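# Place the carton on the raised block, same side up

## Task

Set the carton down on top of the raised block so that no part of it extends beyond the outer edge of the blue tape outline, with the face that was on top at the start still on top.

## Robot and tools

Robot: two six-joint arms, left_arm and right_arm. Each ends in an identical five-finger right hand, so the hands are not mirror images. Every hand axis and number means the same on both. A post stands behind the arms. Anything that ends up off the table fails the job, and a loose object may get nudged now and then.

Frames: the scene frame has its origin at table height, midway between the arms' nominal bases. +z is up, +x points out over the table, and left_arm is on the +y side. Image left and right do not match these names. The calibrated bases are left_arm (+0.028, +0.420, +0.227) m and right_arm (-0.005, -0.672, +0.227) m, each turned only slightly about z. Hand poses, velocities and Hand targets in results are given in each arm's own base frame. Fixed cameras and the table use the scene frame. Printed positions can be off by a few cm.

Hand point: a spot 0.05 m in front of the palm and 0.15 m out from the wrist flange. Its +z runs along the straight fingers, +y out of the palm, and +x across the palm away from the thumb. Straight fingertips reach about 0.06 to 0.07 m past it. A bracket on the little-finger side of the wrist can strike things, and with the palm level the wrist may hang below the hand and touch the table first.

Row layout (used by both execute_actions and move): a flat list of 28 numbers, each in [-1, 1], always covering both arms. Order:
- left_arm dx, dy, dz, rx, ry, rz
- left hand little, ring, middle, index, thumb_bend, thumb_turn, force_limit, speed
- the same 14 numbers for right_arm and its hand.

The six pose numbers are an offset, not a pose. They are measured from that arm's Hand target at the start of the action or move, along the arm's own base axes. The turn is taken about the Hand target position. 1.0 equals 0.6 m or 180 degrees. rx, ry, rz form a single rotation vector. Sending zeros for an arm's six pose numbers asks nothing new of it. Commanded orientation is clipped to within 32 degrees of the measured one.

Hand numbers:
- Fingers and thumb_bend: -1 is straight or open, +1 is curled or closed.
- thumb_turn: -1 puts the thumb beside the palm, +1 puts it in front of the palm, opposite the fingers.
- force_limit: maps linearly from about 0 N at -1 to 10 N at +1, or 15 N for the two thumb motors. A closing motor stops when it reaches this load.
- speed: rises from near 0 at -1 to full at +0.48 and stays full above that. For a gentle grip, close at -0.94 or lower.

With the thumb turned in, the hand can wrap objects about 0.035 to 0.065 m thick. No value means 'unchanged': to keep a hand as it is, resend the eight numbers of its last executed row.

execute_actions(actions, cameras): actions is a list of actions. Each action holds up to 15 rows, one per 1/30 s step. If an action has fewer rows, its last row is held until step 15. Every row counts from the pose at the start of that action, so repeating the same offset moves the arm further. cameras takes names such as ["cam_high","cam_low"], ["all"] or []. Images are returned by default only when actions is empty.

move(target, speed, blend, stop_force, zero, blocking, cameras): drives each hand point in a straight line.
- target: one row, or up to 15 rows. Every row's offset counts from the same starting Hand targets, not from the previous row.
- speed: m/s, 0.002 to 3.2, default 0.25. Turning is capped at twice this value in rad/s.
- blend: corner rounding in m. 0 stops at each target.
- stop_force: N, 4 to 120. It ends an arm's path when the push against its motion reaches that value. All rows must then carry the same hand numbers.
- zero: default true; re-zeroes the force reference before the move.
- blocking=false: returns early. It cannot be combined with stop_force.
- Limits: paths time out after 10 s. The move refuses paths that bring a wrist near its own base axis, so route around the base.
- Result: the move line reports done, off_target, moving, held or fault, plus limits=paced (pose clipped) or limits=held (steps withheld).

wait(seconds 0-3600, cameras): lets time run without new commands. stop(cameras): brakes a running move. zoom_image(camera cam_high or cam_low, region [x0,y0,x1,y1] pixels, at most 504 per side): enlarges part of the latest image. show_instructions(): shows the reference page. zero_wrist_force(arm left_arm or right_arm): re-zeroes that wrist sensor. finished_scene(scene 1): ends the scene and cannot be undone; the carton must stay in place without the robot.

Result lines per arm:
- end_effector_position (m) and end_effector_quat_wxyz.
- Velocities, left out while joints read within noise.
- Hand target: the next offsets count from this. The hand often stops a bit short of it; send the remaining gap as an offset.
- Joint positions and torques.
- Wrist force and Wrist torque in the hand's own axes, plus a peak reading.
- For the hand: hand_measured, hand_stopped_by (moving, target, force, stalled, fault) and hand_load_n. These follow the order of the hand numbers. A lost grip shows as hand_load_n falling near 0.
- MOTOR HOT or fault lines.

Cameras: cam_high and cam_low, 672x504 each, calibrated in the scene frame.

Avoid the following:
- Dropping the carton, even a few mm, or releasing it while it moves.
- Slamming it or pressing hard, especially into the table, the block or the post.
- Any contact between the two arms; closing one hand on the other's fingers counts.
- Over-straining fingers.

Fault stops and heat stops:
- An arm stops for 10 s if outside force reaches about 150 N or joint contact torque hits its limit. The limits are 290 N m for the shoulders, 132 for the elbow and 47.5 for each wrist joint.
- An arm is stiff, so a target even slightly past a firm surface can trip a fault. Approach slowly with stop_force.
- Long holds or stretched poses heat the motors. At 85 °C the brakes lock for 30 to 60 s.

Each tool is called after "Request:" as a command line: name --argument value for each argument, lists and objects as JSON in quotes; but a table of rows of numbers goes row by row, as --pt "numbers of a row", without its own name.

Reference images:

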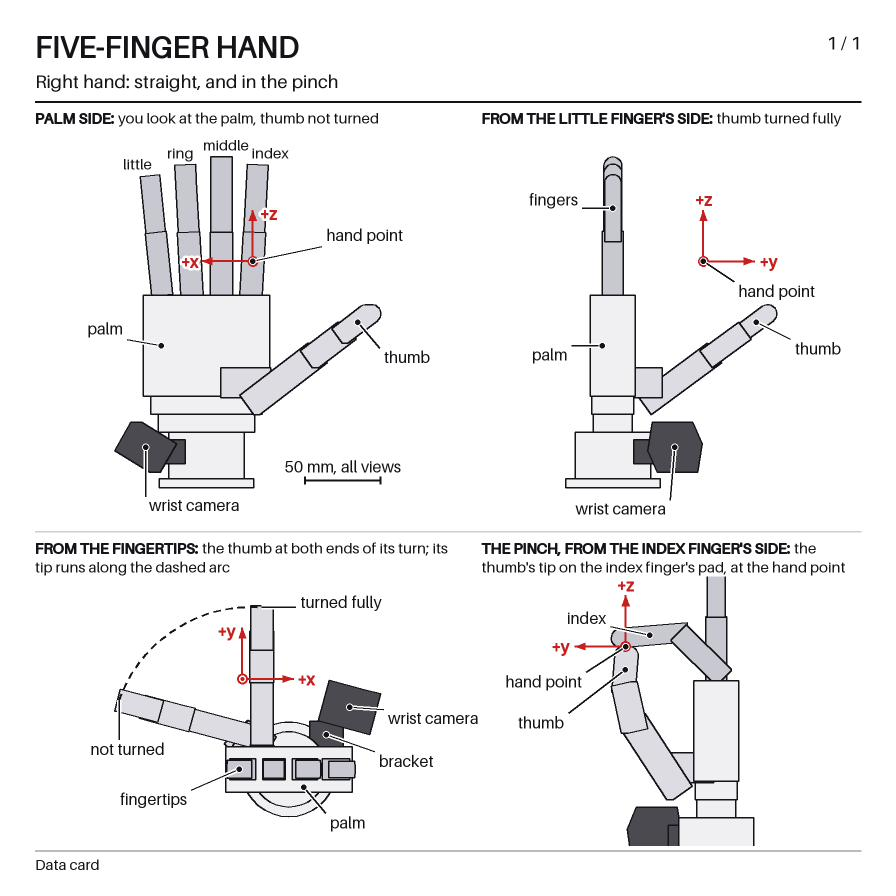

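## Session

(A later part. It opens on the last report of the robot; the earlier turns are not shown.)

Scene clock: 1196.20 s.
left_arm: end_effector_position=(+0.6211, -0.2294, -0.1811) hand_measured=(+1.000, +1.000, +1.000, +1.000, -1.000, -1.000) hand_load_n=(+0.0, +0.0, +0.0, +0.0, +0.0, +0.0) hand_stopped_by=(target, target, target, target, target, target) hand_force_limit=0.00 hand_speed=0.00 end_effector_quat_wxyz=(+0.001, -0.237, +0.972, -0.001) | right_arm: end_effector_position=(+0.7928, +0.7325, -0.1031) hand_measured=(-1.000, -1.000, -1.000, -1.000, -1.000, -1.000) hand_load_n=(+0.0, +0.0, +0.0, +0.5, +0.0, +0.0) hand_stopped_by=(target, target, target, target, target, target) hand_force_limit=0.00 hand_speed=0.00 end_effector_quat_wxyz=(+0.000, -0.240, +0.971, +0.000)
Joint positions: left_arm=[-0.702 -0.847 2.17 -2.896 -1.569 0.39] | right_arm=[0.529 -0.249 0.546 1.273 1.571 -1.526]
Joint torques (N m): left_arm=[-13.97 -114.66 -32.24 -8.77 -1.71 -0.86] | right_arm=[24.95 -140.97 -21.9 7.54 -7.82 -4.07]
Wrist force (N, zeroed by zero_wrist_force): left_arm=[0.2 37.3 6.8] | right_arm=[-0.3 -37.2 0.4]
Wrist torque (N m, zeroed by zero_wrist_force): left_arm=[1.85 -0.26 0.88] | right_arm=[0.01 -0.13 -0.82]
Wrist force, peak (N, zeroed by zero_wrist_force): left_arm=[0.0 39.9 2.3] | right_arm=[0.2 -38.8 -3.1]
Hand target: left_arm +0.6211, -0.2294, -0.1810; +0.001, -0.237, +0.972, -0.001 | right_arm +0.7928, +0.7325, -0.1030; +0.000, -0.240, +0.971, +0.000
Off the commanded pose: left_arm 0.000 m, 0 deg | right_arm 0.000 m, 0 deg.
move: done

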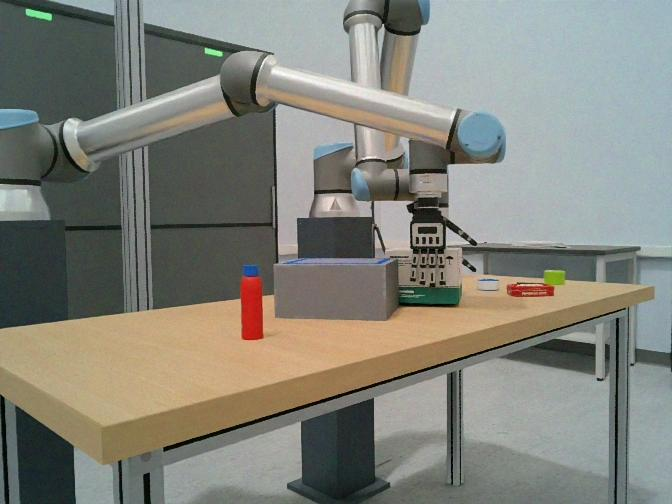

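Request:
move --target '[0, 0, 0.1, 0, 0, 0, 1, 1, 1, 1, -1, -1, 0, 0, 0, 0, 0.1, 0, 0, 0, -1, -1, -1, -1, -1, -1, 0, 0]' --speed 0.05

Scene clock: 1207.33 s.
left_arm: end_effector_position=(+0.6211, -0.2294, -0.1211) hand_measured=(+1.000, +1.000, +1.000, +1.000, -1.000, -1.000) hand_load_n=(+0.0, +0.0, +0.0, +0.0, +0.0, +0.0) hand_stopped_by=(target, target, target, target, target, target) hand_force_limit=0.00 hand_speed=0.00 end_effector_quat_wxyz=(+0.001, -0.237, +0.972, -0.001) | right_arm: end_effector_position=(+0.7928, +0.7325, -0.0432) hand_measured=(-1.000, -1.000, -1.000, -1.000, -1.000, -1.000) hand_load_n=(+0.0, +0.0, +0.0, +0.0, +0.0, +0.0) hand_stopped_by=(target, target, target, target, target, target) hand_force_limit=0.00 hand_speed=0.00 end_effector_quat_wxyz=(+0.000, -0.240, +0.971, +0.000)
Joint positions: left_arm=[-0.702 -0.961 2.184 -2.796 -1.569 0.39] | right_arm=[0.529 -0.299 0.541 1.328 1.571 -1.526]
Joint torques (N m): left_arm=[-14.26 -109.14 -36.4 -8.5 -2.68 0.16] | right_arm=[36.99 -139.88 -48.91 6.88 -8.8 -2.13]
Wrist force (N, zeroed by zero_wrist_force): left_arm=[-1.2 36.4 7.5] | right_arm=[1.1 -37.2 0.2]
Wrist torque (N m, zeroed by zero_wrist_force): left_arm=[1.72 -0.17 0.64] | right_arm=[-0.15 -0.20 -0.87]
Wrist force, peak (N, zeroed by zero_wrist_force): left_arm=[-3.3 39.2 6.9] | right_arm=[3.3 -39.5 -0.2]
Hand target: left_arm +0.6211, -0.2294, -0.1210; +0.001, -0.237, +0.972, -0.001 | right_arm +0.7928, +0.7325, -0.0430; +0.000, -0.240, +0.971, +0.000
Off the commanded pose: left_arm 0.000 m, 0 deg | right_arm 0.000 m, 0 deg.
move: done

Very stable. Continue lifting 0.085 m.

Request:
move --target '[0, 0, 0.1417, 0, 0, 0, 1, 1, 1, 1, -1, -1, 0, 0, 0, 0, 0.1417, 0, 0, 0, -1, -1, -1, -1, -1, -1, 0, 0]' --speed 0.07 --cameras '["all"]'

Scene clock: 1212.80 s.
left_arm: end_effector_position=(+0.6211, -0.2294, -0.0361) hand_measured=(+1.000, +1.000, +1.000, +1.000, -1.000, -1.000) hand_load_n=(+0.0, +0.0, +0.0, +0.0, +0.0, +0.0) hand_stopped_by=(target, target, target, target, target, target) hand_force_limit=0.00 hand_speed=0.00 end_effector_quat_wxyz=(+0.001, -0.237, +0.972, -0.001) | right_arm: end_effector_position=(+0.7928, +0.7325, +0.0419) hand_measured=(-1.000, -1.000, -1.000, -1.000, -1.000, -1.000) hand_load_n=(+0.0, +0.0, +0.0, +0.0, +0.0, +0.0) hand_stopped_by=(target, target, target, target, target, target) hand_force_limit=0.00 hand_speed=0.00 end_effector_quat_wxyz=(+0.000, -0.240, +0.971, +0.000)
Joint positions: left_arm=[-0.702 -1.116 2.182 -2.639 -1.569 0.39] | right_arm=[0.529 -0.353 0.5 1.424 1.571 -1.526]
Joint torques (N m): left_arm=[-19.17 -98.95 -62.84 -8.38 -3.49 -0.98] | right_arm=[40.67 -139.05 -49.35 5.61 -11.88 2.46]
Wrist force (N, zeroed by zero_wrist_force): left_arm=[-3.4 34.2 8.0] | right_arm=[3.4 -34.4 0.0]
Wrist torque (N m, zeroed by zero_wrist_force): left_arm=[1.55 0.02 0.22] | right_arm=[-0.10 -0.17 -0.73]
Wrist force, peak (N, zeroed by zero_wrist_force): left_arm=[-3.9 39.6 5.3] | right_arm=[3.4 -39.9 2.0]
Hand target: left_arm +0.6211, -0.2294, -0.0359; +0.001, -0.237, +0.972, -0.001 | right_arm +0.7928, +0.7325, +0.0420; +0.000, -0.240, +0.971, +0.000
Off the commanded pose: left_arm 0.000 m, 0 deg | right_arm 0.000 m, 0 deg.
move: done

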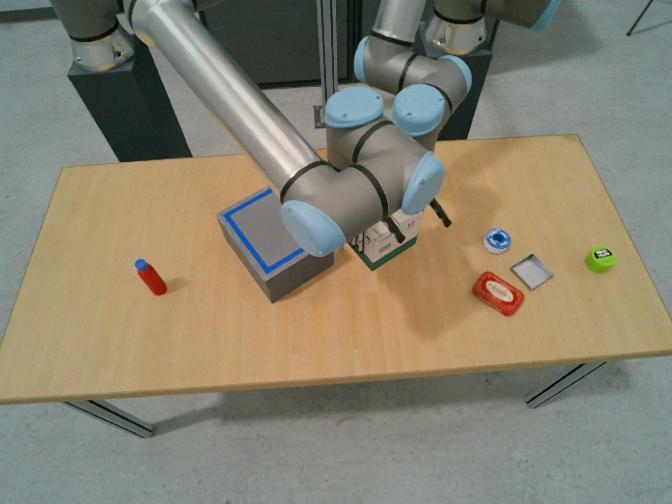

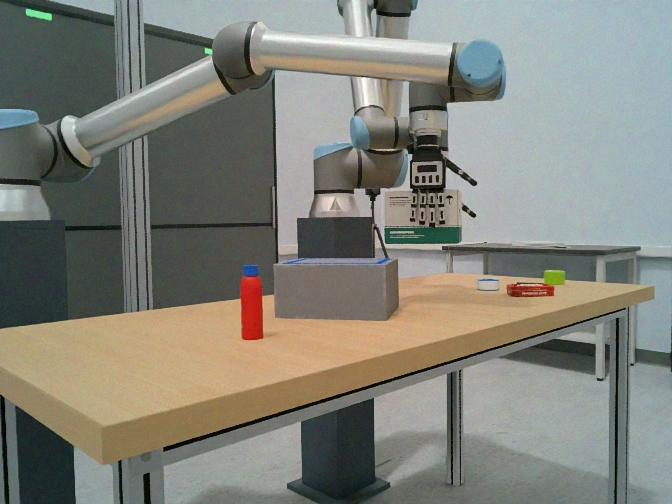

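Request:
move --target '[-0.04493, -0.13286, 0, 0, 0, 0, 1, 1, 1, 1, -1, -1, 0, 0, -0.0444, -0.13304, 0, 0, 0, 0, -1, -1, -1, -1, -1, -1, 0, 0]' --speed 0.07

Scene clock: 1222.87 s.
left_arm: end_effector_position=(+0.5941, -0.3091, -0.0359) hand_measured=(+1.000, +1.000, +1.000, +1.000, -1.000, -1.000) hand_load_n=(+0.0, +0.0, +0.0, +0.0, +0.0, +0.0) hand_stopped_by=(target, target, target, target, target, target) hand_force_limit=0.00 hand_speed=0.00 end_effector_quat_wxyz=(+0.001, -0.237, +0.972, -0.001) | right_arm: end_effector_position=(+0.7662, +0.6528, +0.0420) hand_measured=(-1.000, -1.000, -1.000, -1.000, -1.000, -1.000) hand_load_n=(+0.0, +0.0, +0.0, +0.0, +0.0, +0.0) hand_stopped_by=(target, target, target, target, target, target) hand_force_limit=0.00 hand_speed=0.00 end_effector_quat_wxyz=(+0.000, -0.240, +0.971, +0.000)
Joint positions: left_arm=[-0.816 -1.101 2.152 -2.624 -1.569 0.277] | right_arm=[0.47 -0.534 0.861 1.244 1.571 -1.584]
Joint torques (N m): left_arm=[-22.22 -59.5 -68.45 -9.3 0.36 -1.9] | right_arm=[31.57 -134.74 -22.34 2.08 -13.81 -5.12]
Wrist force (N, zeroed by zero_wrist_force): left_arm=[4.1 40.6 4.4] | right_arm=[-3.1 -40.7 3.3]
Wrist torque (N m, zeroed by zero_wrist_force): left_arm=[2.65 -0.58 1.51] | right_arm=[-0.06 -0.26 -0.92]
Wrist force, peak (N, zeroed by zero_wrist_force): left_arm=[-7.7 40.8 5.9] | right_arm=[6.4 -41.4 3.2]
Hand target: left_arm +0.5941, -0.3092, -0.0359; +0.001, -0.237, +0.972, -0.001 | right_arm +0.7661, +0.6527, +0.0420; +0.000, -0.240, +0.971, +0.000
Off the commanded pose: left_arm 0.000 m, 0 deg | right_arm 0.000 m, 0 deg.
move: done

Request:
move --target '[-0.08986, -0.26572, 0, 0, 0, 0, 1, 1, 1, 1, -1, -1, 0, 0, -0.0886, -0.2665, 0, 0, 0, 0, -1, -1, -1, -1, -1, -1, 0, 0]' --speed 0.08 --cameras '["all"]'

Request:
zoom_image --camera "cam_low" --region '[260, 180, 420, 340]'

Request:
zoom_image --camera "cam_high" --region '[200, 160, 360, 320]'

Scene clock: 1232.53 s.
left_arm: end_effector_position=(+0.5402, -0.4685, -0.0359) hand_measured=(+1.000, +1.000, +1.000, +1.000, -1.000, -1.000) hand_load_n=(+0.0, +0.0, +0.0, +0.0, +0.0, +0.0) hand_stopped_by=(target, target, target, target, target, target) hand_force_limit=0.00 hand_speed=0.00 end_effector_quat_wxyz=(+0.001, -0.237, +0.972, -0.001) | right_arm: end_effector_position=(+0.7130, +0.4929, +0.0420) hand_measured=(-1.000, -1.000, -1.000, -1.000, -1.000, -1.000) hand_load_n=(+0.0, +0.0, +0.5, +0.0, -0.5, +0.0) hand_stopped_by=(target, target, target, target, target, target) hand_force_limit=0.00 hand_speed=0.00 end_effector_quat_wxyz=(+0.000, -0.240, +0.971, +0.000)
Joint positions: left_arm=[-1.013 -1.043 2.036 -2.566 -1.569 0.08] | right_arm=[0.326 -0.763 1.306 1.028 1.571 -1.728]
Joint torques (N m): left_arm=[-13.59 -62.73 -72.35 -9.34 2.65 -2.27] | right_arm=[32.52 -116.82 -11.16 6.01 -15.65 -4.87]
Wrist force (N, zeroed by zero_wrist_force): left_arm=[8.7 45.0 -0.3] | right_arm=[-8.4 -45.0 6.9]
Wrist torque (N m, zeroed by zero_wrist_force): left_arm=[3.62 -0.81 2.32] | right_arm=[0.00 -0.41 -0.98]
Wrist force, peak (N, zeroed by zero_wrist_force): left_arm=[8.6 45.3 0.0] | right_arm=[-4.8 -45.9 6.4]
Hand target: left_arm +0.5402, -0.4686, -0.0359; +0.001, -0.237, +0.972, -0.001 | right_arm +0.7130, +0.4928, +0.0420; +0.000, -0.240, +0.971, +0.000
Off the commanded pose: left_arm 0.000 m, 0 deg | right_arm 0.000 m, 0 deg.
move: done

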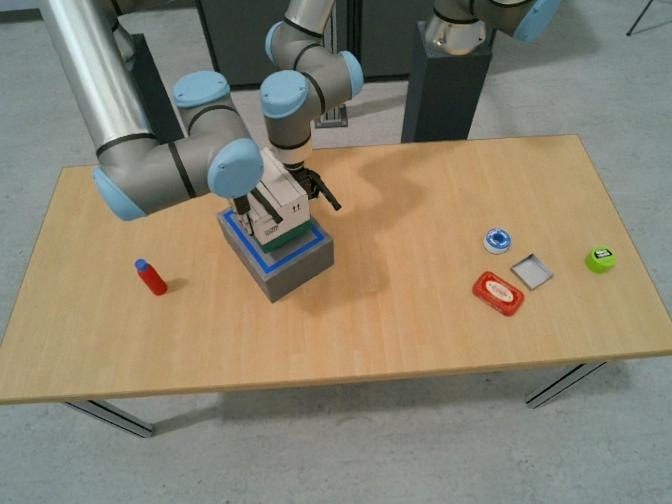

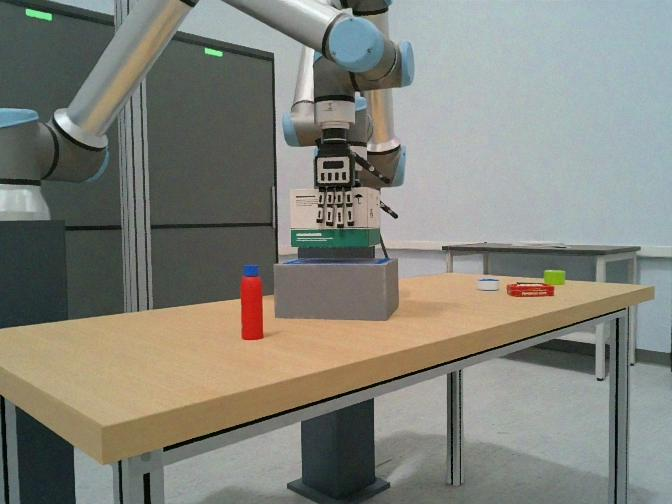

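Scaled by 3.150 from the camera's image (finer frame: 960x720).

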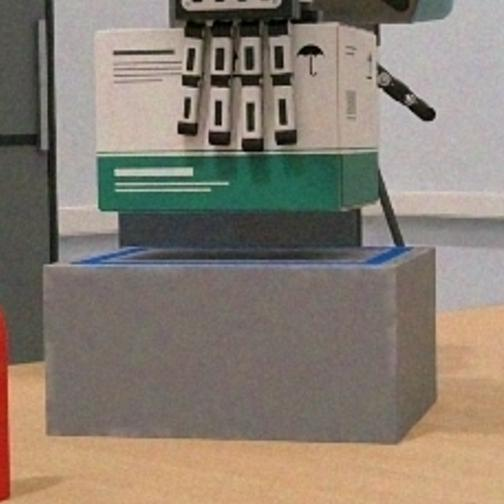

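Scaled by 3.150 from the camera's image (finer frame: 960x720).

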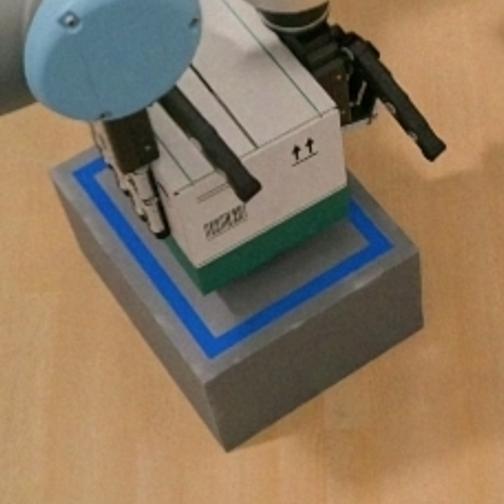

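Request:
move --target '[0, 0, -0.05, 0, 0, 0, 1, 1, 1, 1, -1, -1, 0, 0, 0, 0, -0.05, 0, 0, 0, -1, -1, -1, -1, -1, -1, 0, 0]' --speed 0.05

Request:
move --target '[0, 0, -0.03, 0, 0, 0, 1, 1, 1, 1, -1, -1, 0, 0, 0, 0, -0.03, 0, 0, 0, -1, -1, -1, -1, -1, -1, 0, 0]' --speed 0.008 --stop_force 5 --cameras '["all"]'

Request:
zoom_image --camera "cam_low" --region '[260, 180, 420, 340]'

Scene clock: 1261.03 s.
left_arm: end_effector_position=(+0.5402, -0.4686, -0.0658) hand_measured=(+1.000, +1.000, +1.000, +1.000, -1.000, -1.000) hand_load_n=(+0.0, +0.0, +0.5, +0.0, +0.0, +0.0) hand_stopped_by=(target, target, target, target, target, target) hand_force_limit=0.00 hand_speed=0.00 end_effector_quat_wxyz=(+0.001, -0.237, +0.972, -0.001) | right_arm: end_effector_position=(+0.7130, +0.4928, +0.0122) hand_measured=(-1.000, -1.000, -1.000, -1.000, -1.000, -1.000) hand_load_n=(+0.0, +0.0, +0.5, +0.0, -0.5, +0.0) hand_stopped_by=(target, target, target, target, target, target) hand_force_limit=0.00 hand_speed=0.00 end_effector_quat_wxyz=(+0.000, -0.240, +0.971, +0.000)
Joint positions: left_arm=[-1.013 -0.996 2.039 -2.616 -1.569 0.079] | right_arm=[0.326 -0.737 1.316 0.991 1.571 -1.729]
Joint torques (N m): left_arm=[-7.55 -67.56 -48.34 -14.66 0.23 -1.83] | right_arm=[40.72 -91.94 -10.72 5.52 -12.99 -4.38]
Wrist force (N, zeroed by zero_wrist_force): left_arm=[8.2 45.0 1.0] | right_arm=[-7.5 -45.3 6.8]
Wrist torque (N m, zeroed by zero_wrist_force): left_arm=[3.57 -0.82 2.18] | right_arm=[-0.10 -0.42 -0.96]
Wrist force, peak (N, zeroed by zero_wrist_force): left_arm=[7.9 49.5 1.1] | right_arm=[-7.6 -49.5 6.0]
Hand target: left_arm +0.5402, -0.4686, -0.0659; +0.001, -0.237, +0.972, -0.001 | right_arm +0.7130, +0.4928, +0.0120; +0.000, -0.240, +0.971, +0.000
Off the commanded pose: left_arm 0.000 m, 0 deg | right_arm 0.000 m, 0 deg.
move: done

Scene clock: 1262.93 s.
left_arm: end_effector_position=(+0.5402, -0.4686, -0.0707) hand_measured=(+1.000, +1.000, +1.000, +1.000, -1.000, -1.000) hand_load_n=(+0.0, +0.0, +0.0, +0.5, +0.0, +0.0) hand_stopped_by=(target, target, target, target, target, target) hand_force_limit=0.00 hand_speed=0.00 end_effector_quat_wxyz=(+0.001, -0.237, +0.972, +0.000) | right_arm: end_effector_position=(+0.7129, +0.4928, +0.0071) hand_measured=(-1.000, -1.000, -1.000, -1.000, -1.000, -1.000) hand_load_n=(+0.0, +0.0, +0.0, +0.5, +0.0, +0.0) hand_stopped_by=(target, target, target, target, target, target) hand_force_limit=0.00 hand_speed=0.00 end_effector_quat_wxyz=(+0.000, -0.240, +0.971, +0.000)
Joint positions: left_arm=[-1.013 -0.989 2.04 -2.624 -1.569 0.079] | right_arm=[0.326 -0.732 1.318 0.985 1.571 -1.729]
Joint torques (N m): left_arm=[-3.36 -110.96 -50.79 -10.26 -1 -0.48] | right_arm=[46.94 -113.66 -32.6 11.36 -11.41 -4.11]
Wrist force (N, zeroed by zero_wrist_force): left_arm=[8.3 43.4 2.6] | right_arm=[-7.6 -43.6 4.7]
Wrist torque (N m, zeroed by zero_wrist_force): left_arm=[3.12 -0.93 2.27] | right_arm=[-0.08 -0.32 -0.99]
Wrist force, peak (N, zeroed by zero_wrist_force): left_arm=[6.2 46.3 -7.3] | right_arm=[-7.7 -49.0 0.1]
Hand target: left_arm +0.5402, -0.4686, -0.0706; +0.001, -0.237, +0.972, -0.001 (not the last commanded pose) | right_arm +0.7130, +0.4928, +0.0071; +0.000, -0.240, +0.971, +0.000 (not the last commanded pose)
Off the commanded pose: left_arm 0.013 m, 0 deg | right_arm 0.013 m, 0 deg.
move: contact (left_arm, right_arm)

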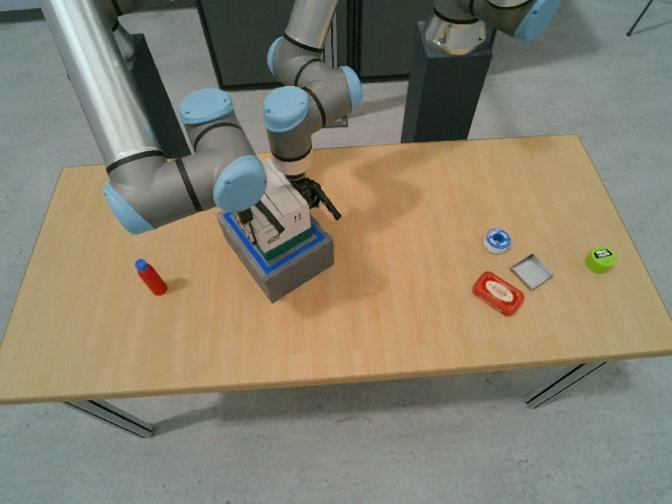

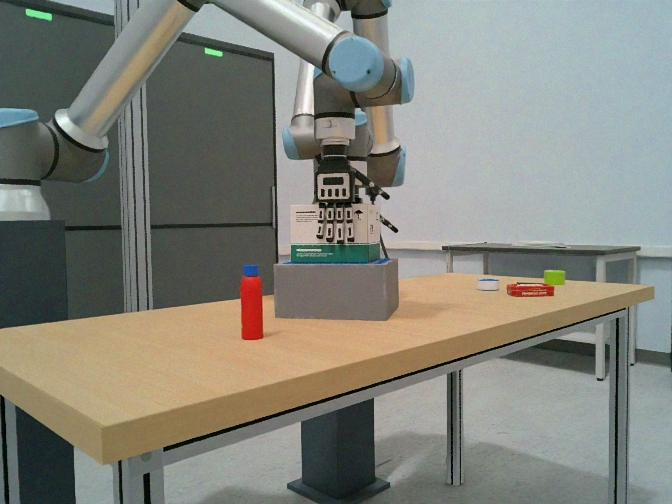

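Scaled by 3.150 from the camera's image (finer frame: 960x720).

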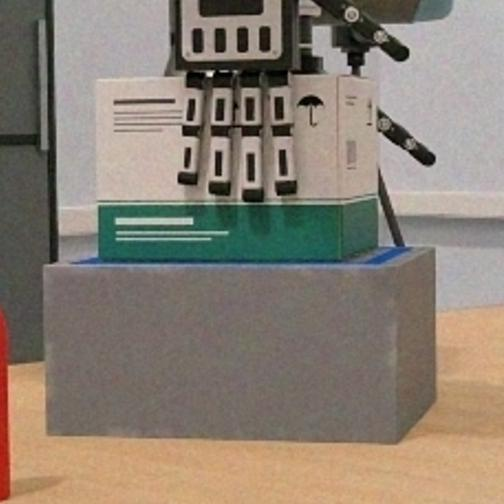

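Request:
move --target '[0, 0, -0.01, 0, 0, 0, 1, 1, 1, 1, -1, -1, 0, 0, 0, 0, -0.01, 0, 0, 0, -1, -1, -1, -1, -1, -1, 0, 0]' --speed 0.004 --stop_force 8

Scene clock: 1272.17 s.
left_arm: end_effector_position=(+0.5402, -0.4686, -0.0709) hand_measured=(+1.000, +1.000, +1.000, +1.000, -1.000, -1.000) hand_load_n=(+0.5, +0.0, +0.0, +0.0, +0.0, +0.0) hand_stopped_by=(target, target, target, target, target, target) hand_force_limit=0.00 hand_speed=0.00 end_effector_quat_wxyz=(+0.001, -0.237, +0.972, -0.001) | right_arm: end_effector_position=(+0.7131, +0.4928, +0.0067) hand_measured=(-1.000, -1.000, -1.000, -1.000, -1.000, -1.000) hand_load_n=(+0.0, +0.0, +0.5, +0.5, +0.0, -0.5) hand_stopped_by=(target, target, target, target, target, target) hand_force_limit=0.00 hand_speed=0.00 end_effector_quat_wxyz=(+0.000, -0.240, +0.971, +0.000)
Joint positions: left_arm=[-1.013 -0.988 2.04 -2.624 -1.569 0.079] | right_arm=[0.326 -0.731 1.317 0.985 1.571 -1.729]
Joint torques (N m): left_arm=[-8.98 -104.66 -61.02 -9.29 -1.37 -0.52] | right_arm=[43.85 -109.16 -17.16 10.33 -11.67 -4.59]
Wrist force (N, zeroed by zero_wrist_force): left_arm=[5.9 46.4 -6.3] | right_arm=[-5.1 -50.3 -1.3]
Wrist torque (N m, zeroed by zero_wrist_force): left_arm=[4.05 -0.32 1.85] | right_arm=[0.05 0.00 -1.16]
Wrist force, peak (N, zeroed by zero_wrist_force): left_arm=[4.3 48.6 -10.3] | right_arm=[-5.2 -52.9 -6.5]
Hand target: left_arm +0.5402, -0.4687, -0.0709; +0.001, -0.237, +0.972, -0.001 (not the last commanded pose) | right_arm +0.7131, +0.4928, +0.0067; +0.000, -0.240, +0.971, +0.000 (not the last commanded pose)
Off the commanded pose: left_arm 0.006 m, 0 deg | right_arm 0.006 m, 0 deg.
move: contact (left_arm, right_arm)

Request:
move --pt "-0.0061 0.0118 0 0 0 0 1 1 1 1 -1 -1 0 0 0.0062 -0.0118 0 0 0 0 -1 -1 -1 -1 -1 -1 0 0" --pt "-0.0461 0.0888 0 0 0 0 1 1 1 1 -1 -1 0 0 0.0464 -0.0886 0 0 0 0 -1 -1 -1 -1 -1 -1 0 0" --pt "-0.0461 0.0888 0.2 0 0 0 1 1 1 1 -1 -1 0 0 0.0464 -0.0886 0.2 0 0 0 -1 -1 -1 -1 -1 -1 0 0" --pt "-0.0461 0.4 0.2 0 0 0 1 1 1 1 -1 -1 0 0 -0.1 -0.45 0.2 0 0 0 -1 -1 -1 -1 -1 -1 0 0" --speed '[0.02,0.1,0.2,0.35]' --blend '[0.003,0.01,0.02,0]' --cameras '["all"]'

Request:
zoom_image --camera "cam_high" --region '[200, 150, 360, 310]'

Request:
zoom_image --camera "cam_low" --region '[260, 180, 420, 340]'

Scene clock: 1286.07 s.
left_arm: end_effector_position=(+0.5126, -0.2288, +0.0491) hand_measured=(+1.000, +1.000, +1.000, +1.000, -1.000, -1.000) hand_load_n=(+0.0, +0.0, +0.0, +0.0, +0.0, +0.0) hand_stopped_by=(target, target, target, target, target, target) hand_force_limit=0.00 hand_speed=0.00 end_effector_quat_wxyz=(+0.001, -0.237, +0.972, -0.001) | right_arm: end_effector_position=(+0.6531, +0.2230, +0.1267) hand_measured=(-1.000, -1.000, -1.000, -1.000, -1.000, -1.000) hand_load_n=(+0.0, +0.0, +0.0, +0.0, +0.0, +0.0) hand_stopped_by=(target, target, target, target, target, target) hand_force_limit=0.00 hand_speed=0.00 end_effector_quat_wxyz=(+0.000, -0.240, +0.971, +0.000)
Joint positions: left_arm=[-0.823 -1.381 2.336 -2.528 -1.569 0.269] | right_arm=[-0.029 -1.065 1.664 0.971 1.571 -2.083]
Joint torques (N m): left_arm=[10.88 -70.46 -17.29 -6.31 -3.01 2.08] | right_arm=[-14 -91.49 -16.29 2.09 -2.19 -4.42]
Wrist force (N, zeroed by zero_wrist_force): left_arm=[2.0 -1.7 -0.4] | right_arm=[0.2 0.0 0.0]
Wrist torque (N m, zeroed by zero_wrist_force): left_arm=[-0.19 -0.46 -0.03] | right_arm=[0.00 -0.15 0.16]
Wrist force, peak (N, zeroed by zero_wrist_force): left_arm=[5.8 46.8 -5.1] | right_arm=[-5.2 -50.8 -0.7]
Hand target: left_arm +0.5126, -0.2287, +0.0491; +0.001, -0.237, +0.972, -0.001 | right_arm +0.6531, +0.2228, +0.1267; +0.000, -0.240, +0.971, +0.000
Off the commanded pose: left_arm 0.000 m, 0 deg | right_arm 0.000 m, 0 deg.
move: done

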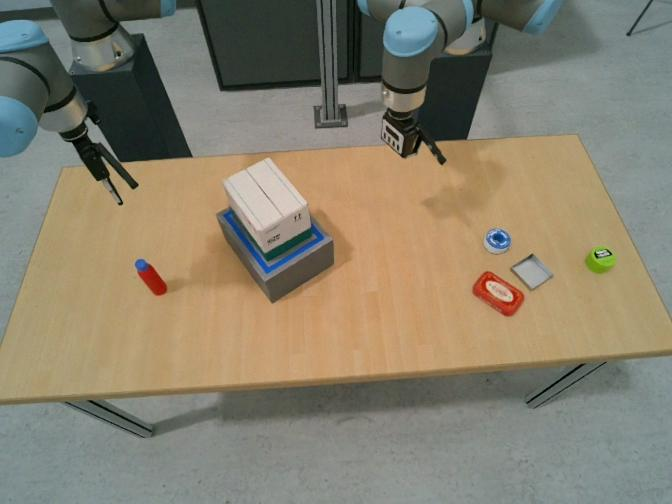

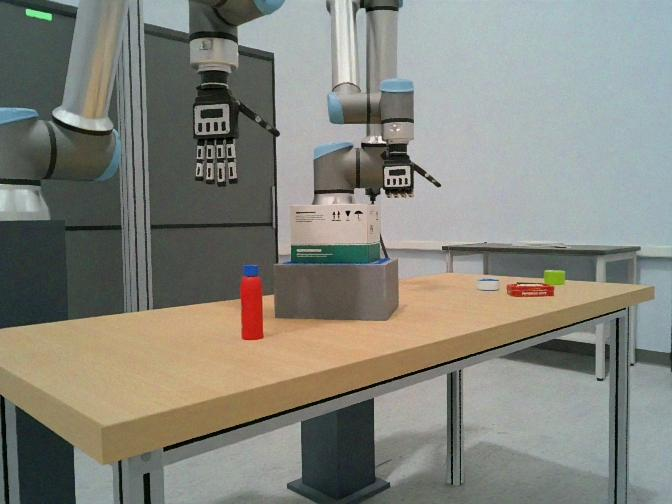

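Scaled by 3.150 from the camera's image (finer frame: 960x720).

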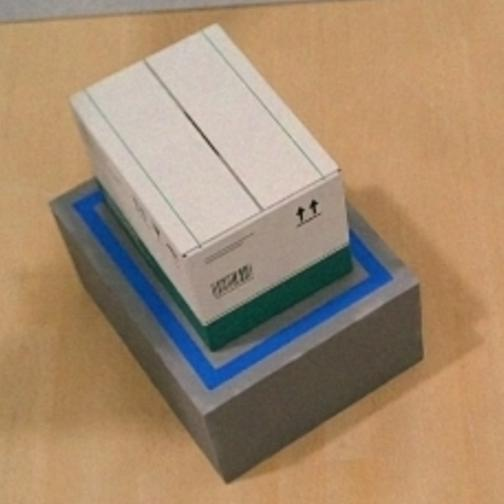

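Scaled by 3.150 from the camera's image (finer frame: 960x720).

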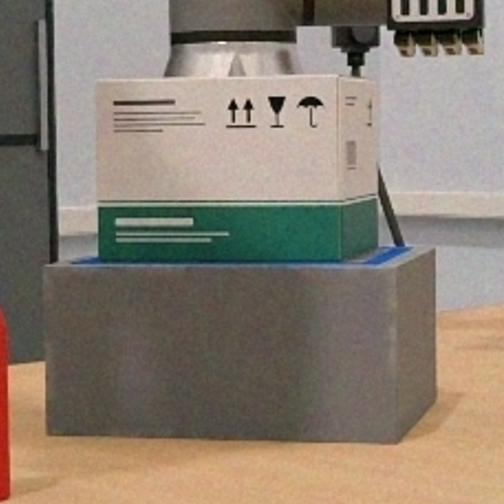

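Request:
finished_scene

The scene is finished: the task was done.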